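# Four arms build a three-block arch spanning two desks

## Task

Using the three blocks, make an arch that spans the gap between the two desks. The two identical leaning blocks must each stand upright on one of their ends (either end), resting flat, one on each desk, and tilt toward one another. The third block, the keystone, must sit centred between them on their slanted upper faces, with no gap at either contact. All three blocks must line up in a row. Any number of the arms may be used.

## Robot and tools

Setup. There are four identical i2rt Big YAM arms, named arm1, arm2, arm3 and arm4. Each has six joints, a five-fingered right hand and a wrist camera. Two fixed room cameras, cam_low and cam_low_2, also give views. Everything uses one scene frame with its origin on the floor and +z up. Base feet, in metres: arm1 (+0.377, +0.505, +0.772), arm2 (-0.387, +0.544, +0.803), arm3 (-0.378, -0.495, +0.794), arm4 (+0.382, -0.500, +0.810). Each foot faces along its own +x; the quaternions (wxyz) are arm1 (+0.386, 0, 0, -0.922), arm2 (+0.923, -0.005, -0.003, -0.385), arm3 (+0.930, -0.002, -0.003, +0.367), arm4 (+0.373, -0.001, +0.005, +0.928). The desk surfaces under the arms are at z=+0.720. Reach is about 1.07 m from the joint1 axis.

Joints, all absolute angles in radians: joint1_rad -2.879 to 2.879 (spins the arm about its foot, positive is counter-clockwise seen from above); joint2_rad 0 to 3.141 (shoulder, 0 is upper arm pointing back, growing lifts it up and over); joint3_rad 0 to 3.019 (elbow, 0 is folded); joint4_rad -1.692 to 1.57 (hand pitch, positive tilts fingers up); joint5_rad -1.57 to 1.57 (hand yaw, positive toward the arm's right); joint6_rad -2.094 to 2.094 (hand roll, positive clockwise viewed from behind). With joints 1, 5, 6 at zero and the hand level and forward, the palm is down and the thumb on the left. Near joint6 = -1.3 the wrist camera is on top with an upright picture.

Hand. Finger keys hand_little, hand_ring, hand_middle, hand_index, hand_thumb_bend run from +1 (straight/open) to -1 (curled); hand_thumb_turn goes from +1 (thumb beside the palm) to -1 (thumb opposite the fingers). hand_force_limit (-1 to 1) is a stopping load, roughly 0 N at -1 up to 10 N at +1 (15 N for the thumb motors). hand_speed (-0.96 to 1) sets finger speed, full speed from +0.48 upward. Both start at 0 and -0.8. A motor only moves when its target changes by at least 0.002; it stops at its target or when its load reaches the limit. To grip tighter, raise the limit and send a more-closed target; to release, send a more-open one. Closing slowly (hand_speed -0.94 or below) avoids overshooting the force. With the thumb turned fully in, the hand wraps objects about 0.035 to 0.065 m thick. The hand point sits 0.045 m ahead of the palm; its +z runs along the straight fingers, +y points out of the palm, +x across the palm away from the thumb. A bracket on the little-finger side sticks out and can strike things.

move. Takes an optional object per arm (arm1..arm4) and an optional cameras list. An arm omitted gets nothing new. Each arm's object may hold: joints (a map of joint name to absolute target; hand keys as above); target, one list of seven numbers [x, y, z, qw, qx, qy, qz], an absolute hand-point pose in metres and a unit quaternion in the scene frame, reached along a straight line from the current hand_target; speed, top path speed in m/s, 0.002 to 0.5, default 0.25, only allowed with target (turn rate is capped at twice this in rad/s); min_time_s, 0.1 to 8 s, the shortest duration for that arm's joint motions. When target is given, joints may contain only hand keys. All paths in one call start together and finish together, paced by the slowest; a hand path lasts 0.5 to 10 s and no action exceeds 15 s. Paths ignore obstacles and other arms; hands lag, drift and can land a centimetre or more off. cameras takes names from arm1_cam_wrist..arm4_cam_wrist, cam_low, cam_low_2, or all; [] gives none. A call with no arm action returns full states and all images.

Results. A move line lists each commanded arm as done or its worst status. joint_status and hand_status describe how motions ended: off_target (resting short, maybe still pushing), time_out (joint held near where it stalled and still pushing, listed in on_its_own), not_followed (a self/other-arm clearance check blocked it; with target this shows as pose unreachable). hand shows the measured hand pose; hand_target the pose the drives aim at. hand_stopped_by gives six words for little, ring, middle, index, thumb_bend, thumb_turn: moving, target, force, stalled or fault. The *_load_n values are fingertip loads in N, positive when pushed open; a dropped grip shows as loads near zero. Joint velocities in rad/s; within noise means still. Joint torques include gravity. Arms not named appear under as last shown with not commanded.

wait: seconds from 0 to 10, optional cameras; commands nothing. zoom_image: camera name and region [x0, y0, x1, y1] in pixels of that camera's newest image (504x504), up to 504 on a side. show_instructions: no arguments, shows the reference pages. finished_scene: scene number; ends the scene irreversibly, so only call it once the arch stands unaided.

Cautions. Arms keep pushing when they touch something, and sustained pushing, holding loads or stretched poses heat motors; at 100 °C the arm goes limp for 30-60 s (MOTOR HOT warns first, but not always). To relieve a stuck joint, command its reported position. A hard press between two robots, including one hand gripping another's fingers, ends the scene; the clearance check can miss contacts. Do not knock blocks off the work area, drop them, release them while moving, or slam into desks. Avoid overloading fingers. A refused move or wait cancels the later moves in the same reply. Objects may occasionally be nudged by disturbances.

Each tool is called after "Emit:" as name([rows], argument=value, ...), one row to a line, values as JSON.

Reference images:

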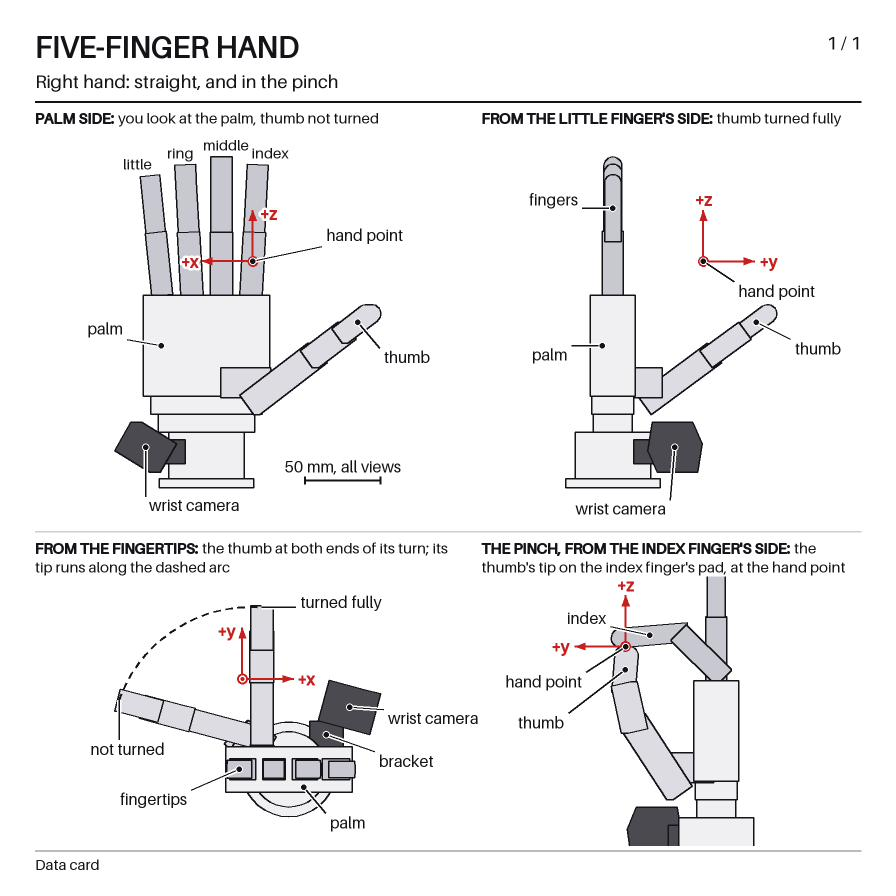

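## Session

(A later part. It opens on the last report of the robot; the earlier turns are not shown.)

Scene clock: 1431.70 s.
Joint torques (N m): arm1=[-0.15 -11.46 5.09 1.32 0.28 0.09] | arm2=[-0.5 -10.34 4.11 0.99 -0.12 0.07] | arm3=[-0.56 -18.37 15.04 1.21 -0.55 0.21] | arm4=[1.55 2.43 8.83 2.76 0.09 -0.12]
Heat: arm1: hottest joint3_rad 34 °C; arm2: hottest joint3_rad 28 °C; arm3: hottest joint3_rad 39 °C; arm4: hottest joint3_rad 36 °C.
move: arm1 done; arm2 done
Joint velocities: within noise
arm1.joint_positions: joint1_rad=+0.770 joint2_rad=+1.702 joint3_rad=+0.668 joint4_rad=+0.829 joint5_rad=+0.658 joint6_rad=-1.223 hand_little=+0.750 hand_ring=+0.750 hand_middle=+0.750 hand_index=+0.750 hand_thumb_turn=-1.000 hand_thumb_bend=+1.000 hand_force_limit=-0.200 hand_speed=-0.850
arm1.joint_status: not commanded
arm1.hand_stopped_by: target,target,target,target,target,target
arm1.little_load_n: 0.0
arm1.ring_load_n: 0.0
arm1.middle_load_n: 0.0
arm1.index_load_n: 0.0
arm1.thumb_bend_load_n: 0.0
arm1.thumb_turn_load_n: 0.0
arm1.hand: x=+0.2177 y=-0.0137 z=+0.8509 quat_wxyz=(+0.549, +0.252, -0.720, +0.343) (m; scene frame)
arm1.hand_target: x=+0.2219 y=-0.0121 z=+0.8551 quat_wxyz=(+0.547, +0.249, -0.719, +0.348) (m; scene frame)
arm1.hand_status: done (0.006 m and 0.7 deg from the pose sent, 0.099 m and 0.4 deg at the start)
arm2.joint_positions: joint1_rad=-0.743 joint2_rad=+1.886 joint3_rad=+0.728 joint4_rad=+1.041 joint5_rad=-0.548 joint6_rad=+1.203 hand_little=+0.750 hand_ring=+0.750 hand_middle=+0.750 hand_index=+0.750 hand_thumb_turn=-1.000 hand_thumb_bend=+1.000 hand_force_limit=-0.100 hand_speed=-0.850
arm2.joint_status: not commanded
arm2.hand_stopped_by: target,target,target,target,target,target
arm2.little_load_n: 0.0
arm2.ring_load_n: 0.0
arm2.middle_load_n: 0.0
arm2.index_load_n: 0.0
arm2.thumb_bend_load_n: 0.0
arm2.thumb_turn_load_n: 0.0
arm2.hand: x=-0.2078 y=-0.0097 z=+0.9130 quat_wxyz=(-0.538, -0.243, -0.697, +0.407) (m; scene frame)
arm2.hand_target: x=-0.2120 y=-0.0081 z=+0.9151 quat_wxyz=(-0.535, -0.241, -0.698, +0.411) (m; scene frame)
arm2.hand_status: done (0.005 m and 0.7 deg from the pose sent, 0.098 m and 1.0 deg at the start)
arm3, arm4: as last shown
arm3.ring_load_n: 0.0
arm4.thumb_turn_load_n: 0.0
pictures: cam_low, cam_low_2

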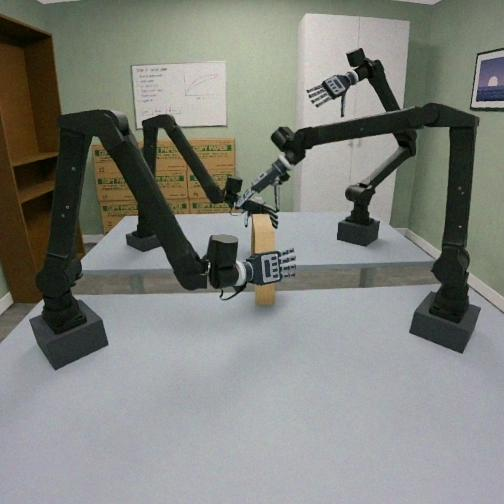

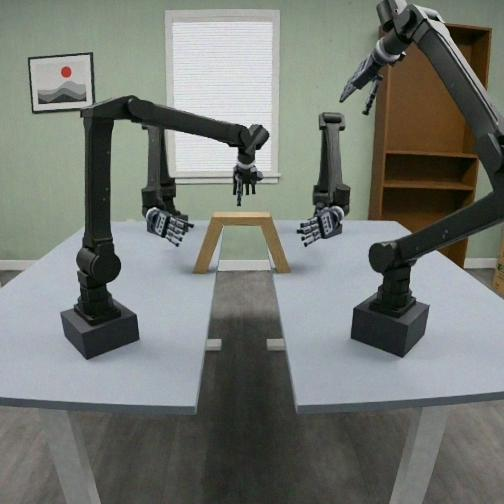

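Emit:
move(arm3={"target": [-0.12, -0.08, 1.12, 0.4620, -0.8868, -0.0270, -0.0060], "speed": 0.12}, arm1={"target": [0.29, 0.03, 0.92, 0.5469, 0.2493, -0.7196, 0.3477], "speed": 0.12}, arm2={"target": [-0.29, 0.10, 0.96, 0.5348, 0.2409, 0.6987, -0.4111], "speed": 0.12}, cameras=["cam_low", "cam_low_2", "arm4_cam_wrist"])

Emit:
zoom_image(camera="cam_low_2", region=[252, 208, 277, 233])

Emit:
zoom_image(camera="cam_low_2", region=[208, 208, 233, 233])

Emit:
zoom_image(camera="cam_low_2", region=[270, 255, 300, 285])

Emit:
zoom_image(camera="cam_low_2", region=[185, 255, 215, 285])

Emit:
zoom_image(camera="cam_low", region=[240, 205, 290, 310])

Emit:
zoom_image(camera="arm4_cam_wrist", region=[40, 200, 320, 360])

Emit:
zoom_image(camera="arm4_cam_wrist", region=[45, 220, 125, 300])

Scene clock: 1441.57 s.
Joint torques (N m): arm1=[0.21 -8.7 6.02 1.24 0.35 0.07] | arm2=[-0.91 -6.65 4.38 0.99 -0.16 0.09] | arm3=[-1.49 -11.05 8.87 1.28 -0.53 0.11] | arm4=[1.38 2.67 8.95 2.8 0.07 -0.11]
Heat: arm1: hottest joint3_rad 34 °C; arm2: hottest joint3_rad 28 °C; arm3: hottest joint3_rad 41 °C; arm4: hottest joint3_rad 36 °C.
move: arm1 done; arm2 done; arm3 done
Joint velocities: within noise
arm1.joint_positions: joint1_rad=+0.954 joint2_rad=+1.431 joint3_rad=+0.626 joint4_rad=+0.569 joint5_rad=+0.840 joint6_rad=-1.167 hand_little=+0.750 hand_ring=+0.750 hand_middle=+0.750 hand_index=+0.750 hand_thumb_turn=-1.000 hand_thumb_bend=+1.000 hand_force_limit=-0.200 hand_speed=-0.850
arm1.joint_status: not commanded
arm1.hand_stopped_by: target,target,target,target,target,target
arm1.little_load_n: 0.0
arm1.ring_load_n: 0.0
arm1.middle_load_n: 0.0
arm1.index_load_n: 0.0
arm1.thumb_bend_load_n: 0.0
arm1.thumb_turn_load_n: 0.0
arm1.hand: x=+0.2862 y=+0.0254 z=+0.9203 quat_wxyz=(+0.550, +0.249, -0.719, +0.345) (m; scene frame)
arm1.hand_target: x=+0.2898 y=+0.0300 z=+0.9198 quat_wxyz=(+0.547, +0.249, -0.720, +0.348) (m; scene frame)
arm1.hand_status: done (0.006 m and 0.5 deg from the pose sent, 0.109 m and 0.7 deg at the start)
arm2.joint_positions: joint1_rad=-0.971 joint2_rad=+1.556 joint3_rad=+0.454 joint4_rad=+0.962 joint5_rad=-0.776 joint6_rad=+1.165 hand_little=+0.750 hand_ring=+0.750 hand_middle=+0.750 hand_index=+0.750 hand_thumb_turn=-1.000 hand_thumb_bend=+1.000 hand_force_limit=-0.100 hand_speed=-0.850
arm2.joint_status: not commanded
arm2.hand_stopped_by: target,target,target,target,target,target
arm2.little_load_n: 0.0
arm2.ring_load_n: 0.0
arm2.middle_load_n: 0.0
arm2.index_load_n: 0.0
arm2.thumb_bend_load_n: 0.0
arm2.thumb_turn_load_n: -0.5
arm2.hand: x=-0.2861 y=+0.0975 z=+0.9598 quat_wxyz=(-0.539, -0.241, -0.697, +0.407) (m; scene frame)
arm2.hand_target: x=-0.2900 y=+0.0999 z=+0.9601 quat_wxyz=(-0.535, -0.241, -0.698, +0.411) (m; scene frame)
arm2.hand_status: done (0.005 m and 0.7 deg from the pose sent, 0.145 m and 0.7 deg at the start)
arm3.joint_positions: joint1_rad=+0.044 joint2_rad=+1.295 joint3_rad=+1.355 joint4_rad=-0.848 joint5_rad=-0.630 joint6_rad=-0.564 hand_little=+0.900 hand_ring=+0.900 hand_middle=+0.900 hand_index=+0.900 hand_thumb_turn=-1.000 hand_thumb_bend=+1.000 hand_force_limit=-0.400 hand_speed=-0.880
arm3.joint_status: not commanded
arm3.hand_stopped_by: target,target,target,target,target,target
arm3.little_load_n: 0.0
arm3.ring_load_n: 0.0
arm3.middle_load_n: 0.0
arm3.index_load_n: 0.0
arm3.thumb_bend_load_n: 0.0
arm3.thumb_turn_load_n: 0.0
arm3.hand: x=-0.1195 y=-0.0736 z=+1.1179 quat_wxyz=(-0.461, +0.887, +0.026, +0.003) (m; scene frame)
arm3.hand_target: x=-0.1200 y=-0.0799 z=+1.1200 quat_wxyz=(-0.462, +0.887, +0.027, +0.006) (m; scene frame)
arm3.hand_status: done (0.007 m and 0.4 deg from the pose sent, 0.177 m and 4.3 deg at the start)
arm4: as last shown
pictures: arm4_cam_wrist, cam_low, cam_low_2

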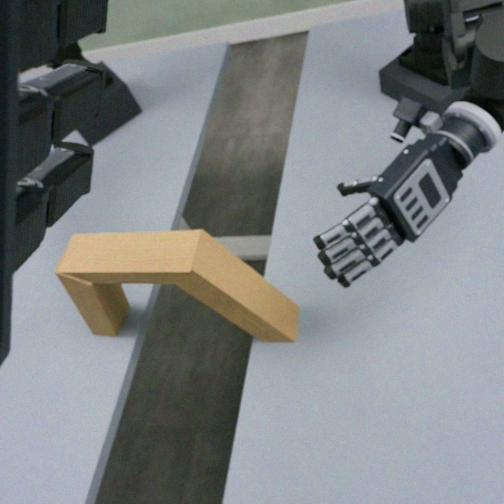

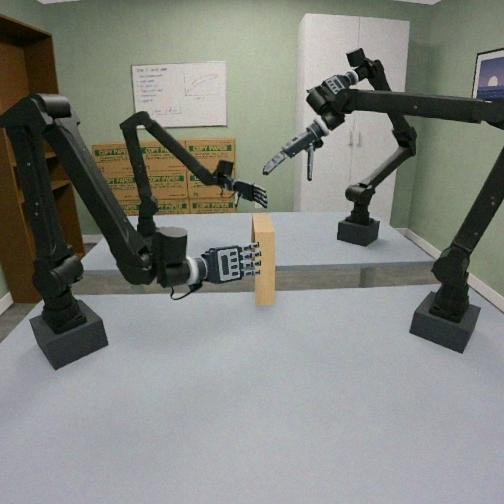

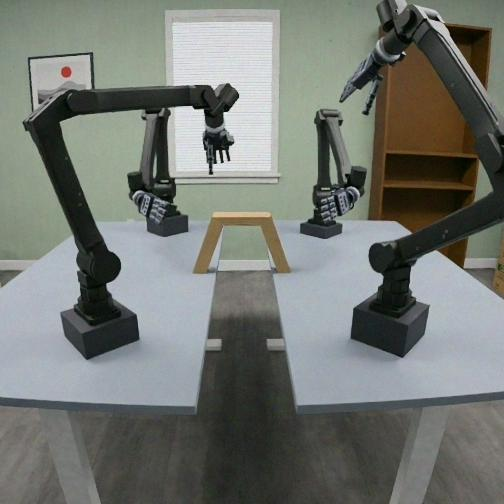

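Scaled by 20.160 from the camera's 504x504 image, which has a finer 720x720 frame.

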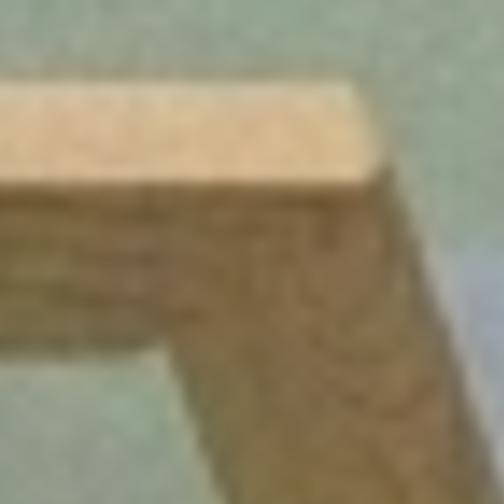

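Scaled by 20.160 from the camera's 504x504 image, which has a finer 720x720 frame.

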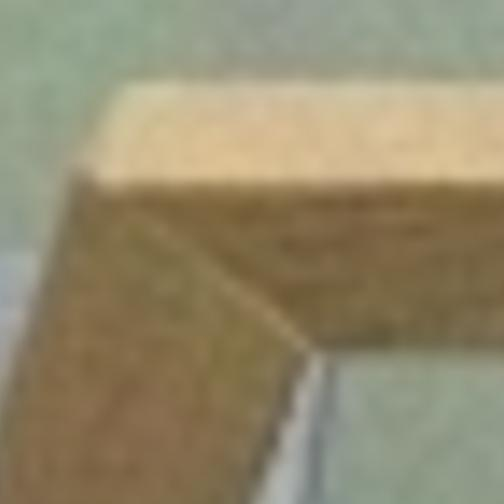

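Scaled by 16.800 from the camera's 504x504 image, which has a finer 720x720 frame.

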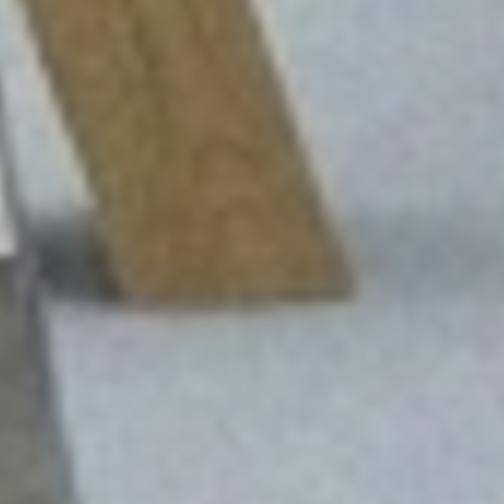

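Scaled by 16.800 from the camera's 504x504 image, which has a finer 720x720 frame.

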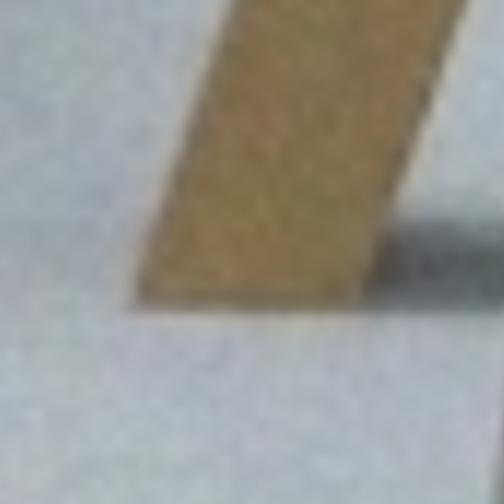

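Scaled by 4.800 from the camera's 504x504 image, which has a finer 720x720 frame.

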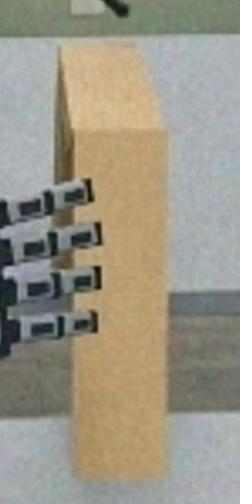

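Scaled by 1.800 from the camera's 504x504 image, which has a finer 720x720 frame.

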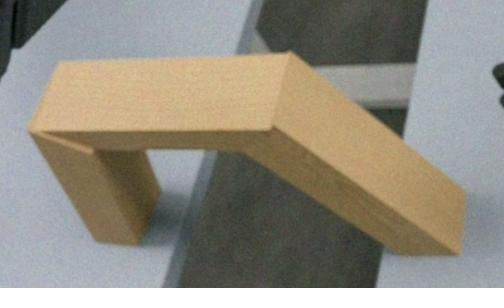

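Scaled by 6.300 from the camera's 504x504 image, which has a finer 720x720 frame.

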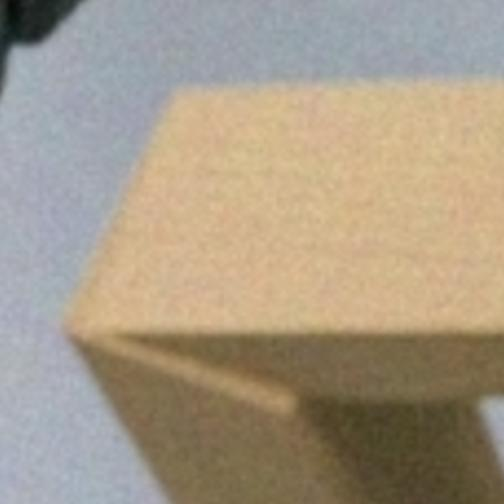

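Emit:
zoom_image(camera="arm4_cam_wrist", region=[160, 210, 240, 290])

Emit:
zoom_image(camera="arm4_cam_wrist", region=[235, 280, 315, 360])

Emit:
zoom_image(camera="cam_low_2", region=[205, 200, 280, 240])

Emit:
zoom_image(camera="cam_low", region=[246, 210, 276, 240])

Emit:
zoom_image(camera="arm4_cam_wrist", region=[85, 290, 155, 360])

Scaled by 6.300 from the camera's 504x504 image, which has a finer 720x720 frame.

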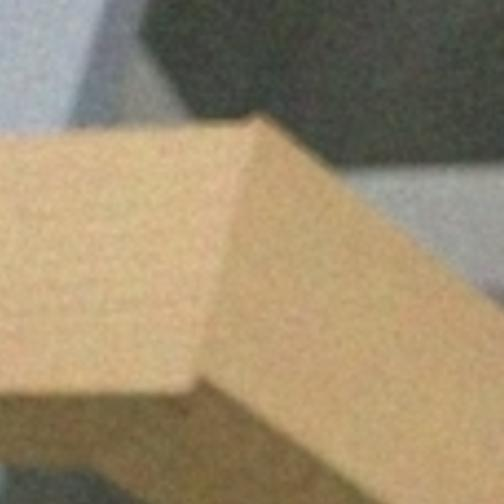

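Scaled by 6.300 from the camera's 504x504 image, which has a finer 720x720 frame.

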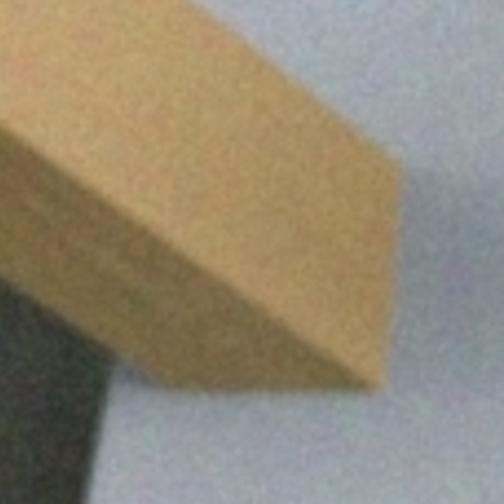

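Scaled by 6.720 from the camera's 504x504 image, which has a finer 720x720 frame.

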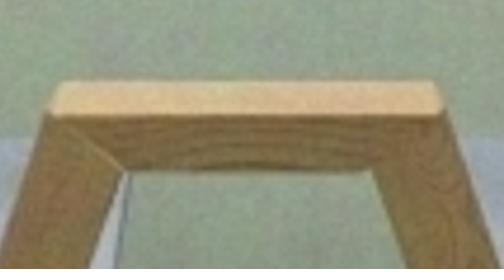

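Scaled by 16.800 from the camera's 504x504 image, which has a finer 720x720 frame.

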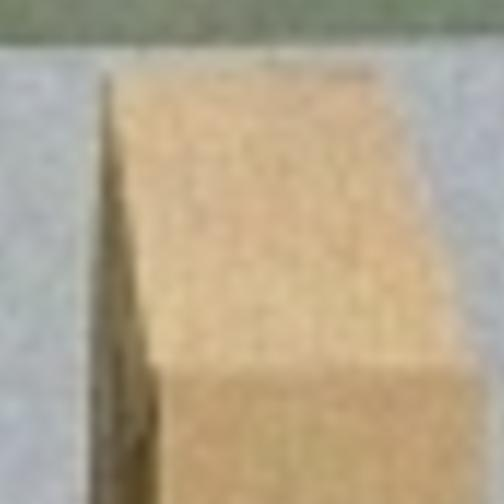

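Scaled by 7.200 from the camera's 504x504 image, which has a finer 720x720 frame.

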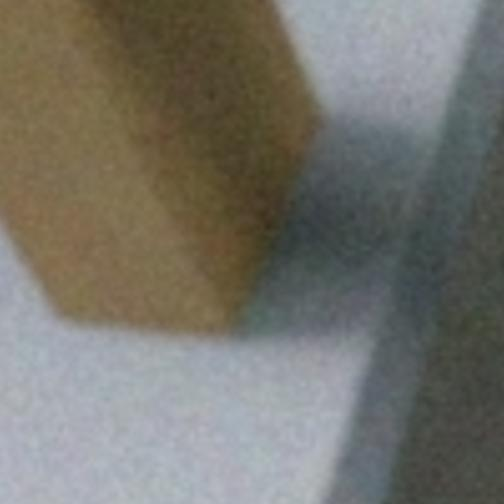

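Emit:
wait(seconds=0.1, cameras=["cam_low_2", "cam_low", "arm4_cam_wrist", "arm1_cam_wrist"])

Emit:
zoom_image(camera="cam_low_2", region=[275, 262, 295, 282])

Emit:
zoom_image(camera="cam_low_2", region=[190, 262, 210, 282])

Emit:
zoom_image(camera="arm4_cam_wrist", region=[255, 310, 305, 360])

Scene clock: 1496.83 s.
Joint torques (N m): arm1=[-0.09 -8.7 6 1.2 0.33 0.07] | arm2=[-0.85 -6.59 4.3 0.91 -0.18 0.09] | arm3=[-1.44 -11.11 8.87 1.29 -0.53 0.11] | arm4=[1.79 2.67 8.84 2.8 0.07 -0.08]
Heat: arm1: hottest joint3_rad 34 °C; arm2: hottest joint3_rad 28 °C; arm3: hottest joint3_rad 37 °C; arm4: hottest joint3_rad 36 °C.
Joint velocities: within noise
arm1.joint_positions: joint1_rad=+0.954 joint2_rad=+1.431 joint3_rad=+0.626 joint4_rad=+0.569 joint5_rad=+0.840 joint6_rad=-1.166 hand_little=+0.750 hand_ring=+0.750 hand_middle=+0.750 hand_index=+0.750 hand_thumb_turn=-1.000 hand_thumb_bend=+1.000 hand_force_limit=-0.200 hand_speed=-0.850
arm1.joint_status: not commanded
arm1.hand_stopped_by: target,target,target,target,target,target
arm1.little_load_n: 0.0
arm1.ring_load_n: 0.0
arm1.middle_load_n: 0.0
arm1.index_load_n: 0.0
arm1.thumb_bend_load_n: 0.0
arm1.thumb_turn_load_n: 0.0
arm1.hand: x=+0.2862 y=+0.0254 z=+0.9203 quat_wxyz=(+0.550, +0.249, -0.719, +0.345) (m; scene frame)
arm1.hand_target: x=+0.2899 y=+0.0300 z=+0.9198 quat_wxyz=(+0.547, +0.249, -0.720, +0.348) (m; scene frame)
arm1.hand_status: done (0.006 m and 0.5 deg from the pose sent, 0.109 m and 0.7 deg at the start)
arm2.joint_positions: joint1_rad=-0.971 joint2_rad=+1.556 joint3_rad=+0.454 joint4_rad=+0.962 joint5_rad=-0.776 joint6_rad=+1.165 hand_little=+0.750 hand_ring=+0.750 hand_middle=+0.750 hand_index=+0.750 hand_thumb_turn=-1.000 hand_thumb_bend=+1.000 hand_force_limit=-0.100 hand_speed=-0.850
arm2.joint_status: not commanded
arm2.hand_stopped_by: target,target,target,target,target,target
arm2.little_load_n: 0.0
arm2.ring_load_n: 0.0
arm2.middle_load_n: 0.0
arm2.index_load_n: 0.0
arm2.thumb_bend_load_n: 0.0
arm2.thumb_turn_load_n: 0.0
arm2.hand: x=-0.2861 y=+0.0975 z=+0.9597 quat_wxyz=(-0.539, -0.241, -0.697, +0.407) (m; scene frame)
arm2.hand_target: x=-0.2900 y=+0.0999 z=+0.9600 quat_wxyz=(-0.535, -0.241, -0.698, +0.411) (m; scene frame)
arm2.hand_status: done (0.005 m and 0.7 deg from the pose sent, 0.145 m and 0.7 deg at the start)
arm3.joint_positions: joint1_rad=+0.044 joint2_rad=+1.295 joint3_rad=+1.355 joint4_rad=-0.848 joint5_rad=-0.630 joint6_rad=-0.564 hand_little=+0.900 hand_ring=+0.900 hand_middle=+0.900 hand_index=+0.900 hand_thumb_turn=-1.000 hand_thumb_bend=+1.000 hand_force_limit=-0.400 hand_speed=-0.880
arm3.joint_status: not commanded
arm3.hand_stopped_by: target,target,target,target,target,target
arm3.little_load_n: 0.0
arm3.ring_load_n: 0.0
arm3.middle_load_n: 0.0
arm3.index_load_n: 0.0
arm3.thumb_bend_load_n: 0.0
arm3.thumb_turn_load_n: 0.0
arm3.hand: x=-0.1195 y=-0.0736 z=+1.1179 quat_wxyz=(-0.461, +0.887, +0.026, +0.003) (m; scene frame)
arm3.hand_target: x=-0.1200 y=-0.0799 z=+1.1200 quat_wxyz=(-0.462, +0.887, +0.027, +0.006) (m; scene frame)
arm3.hand_status: done (0.007 m and 0.4 deg from the pose sent, 0.177 m and 4.3 deg at the start)
arm4.joint_positions: joint1_rad=-0.413 joint2_rad=+0.602 joint3_rad=+1.437 joint4_rad=-1.316 joint5_rad=+0.076 joint6_rad=-0.995 hand_little=+1.000 hand_ring=+1.000 hand_middle=+1.000 hand_index=+1.000 hand_thumb_turn=+1.000 hand_thumb_bend=+1.000 hand_force_limit=+0.000 hand_speed=-0.800
arm4.joint_status: not commanded
arm4.hand_stopped_by: target,target,target,target,target,target
arm4.little_load_n: 0.0
arm4.ring_load_n: 0.0
arm4.middle_load_n: 0.0
arm4.index_load_n: 0.0
arm4.thumb_bend_load_n: 0.0
arm4.thumb_turn_load_n: 0.0
arm4.hand: x=+0.3469 y=-0.2802 z=+1.3173 quat_wxyz=(-0.482, +0.672, +0.532, +0.181) (m; scene frame)
arm4.hand_target: x=+0.3475 y=-0.2816 z=+1.3260 quat_wxyz=(-0.491, +0.668, +0.528, +0.184) (m; scene frame)
arm4.hand_status: not commanded
wait: 0.10 s; at rest from the start
pictures: arm1_cam_wrist, arm4_cam_wrist, cam_low, cam_low_2

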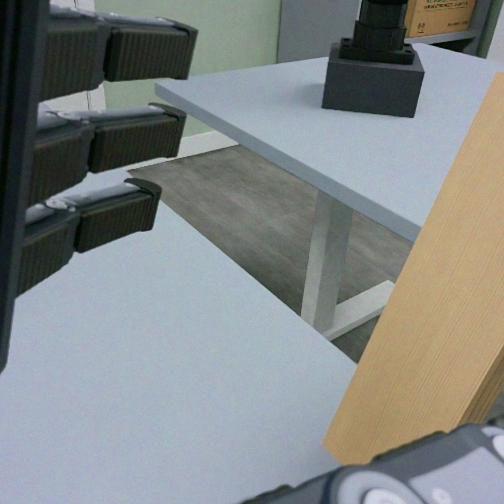

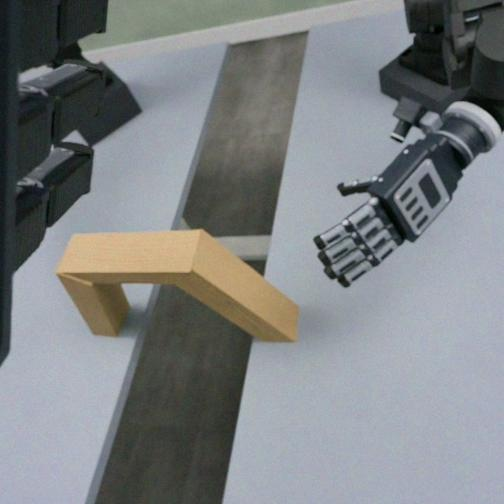

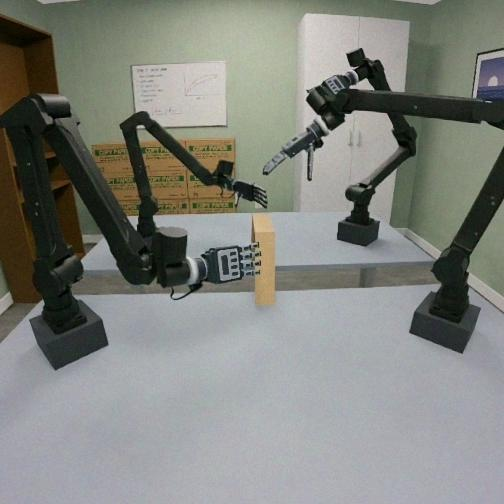

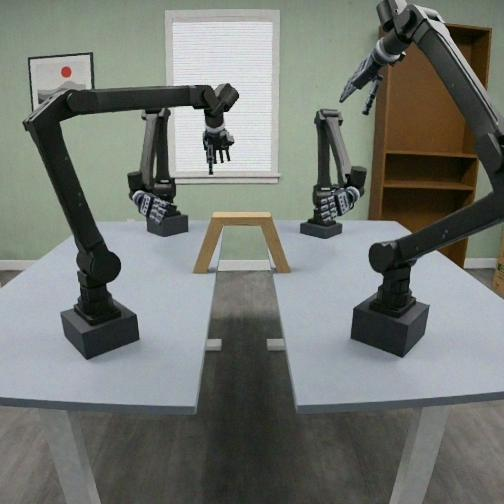

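Scaled by 25.200 from the camera's 504x504 image, which has a finer 720x720 frame.

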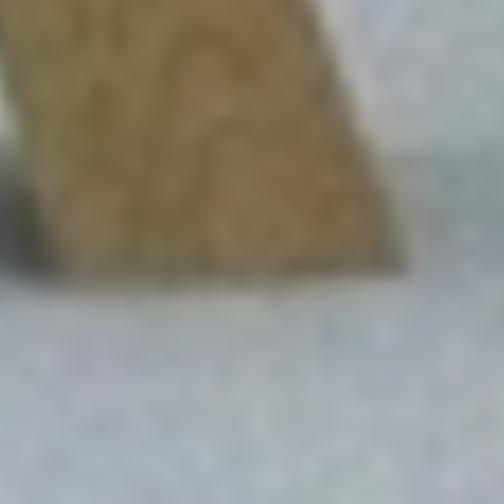

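Scaled by 25.200 from the camera's 504x504 image, which has a finer 720x720 frame.

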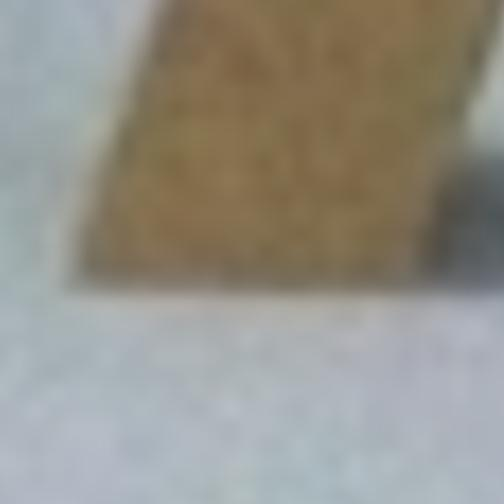

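Scaled by 10.080 from the camera's 504x504 image, which has a finer 720x720 frame.

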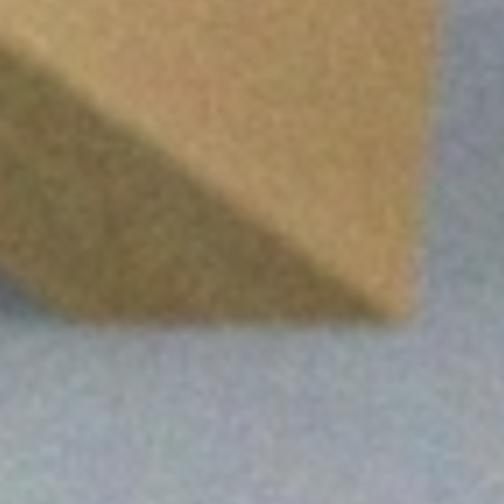

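Emit:
finished_scene(scene=2)

The scene is finished: the task was done.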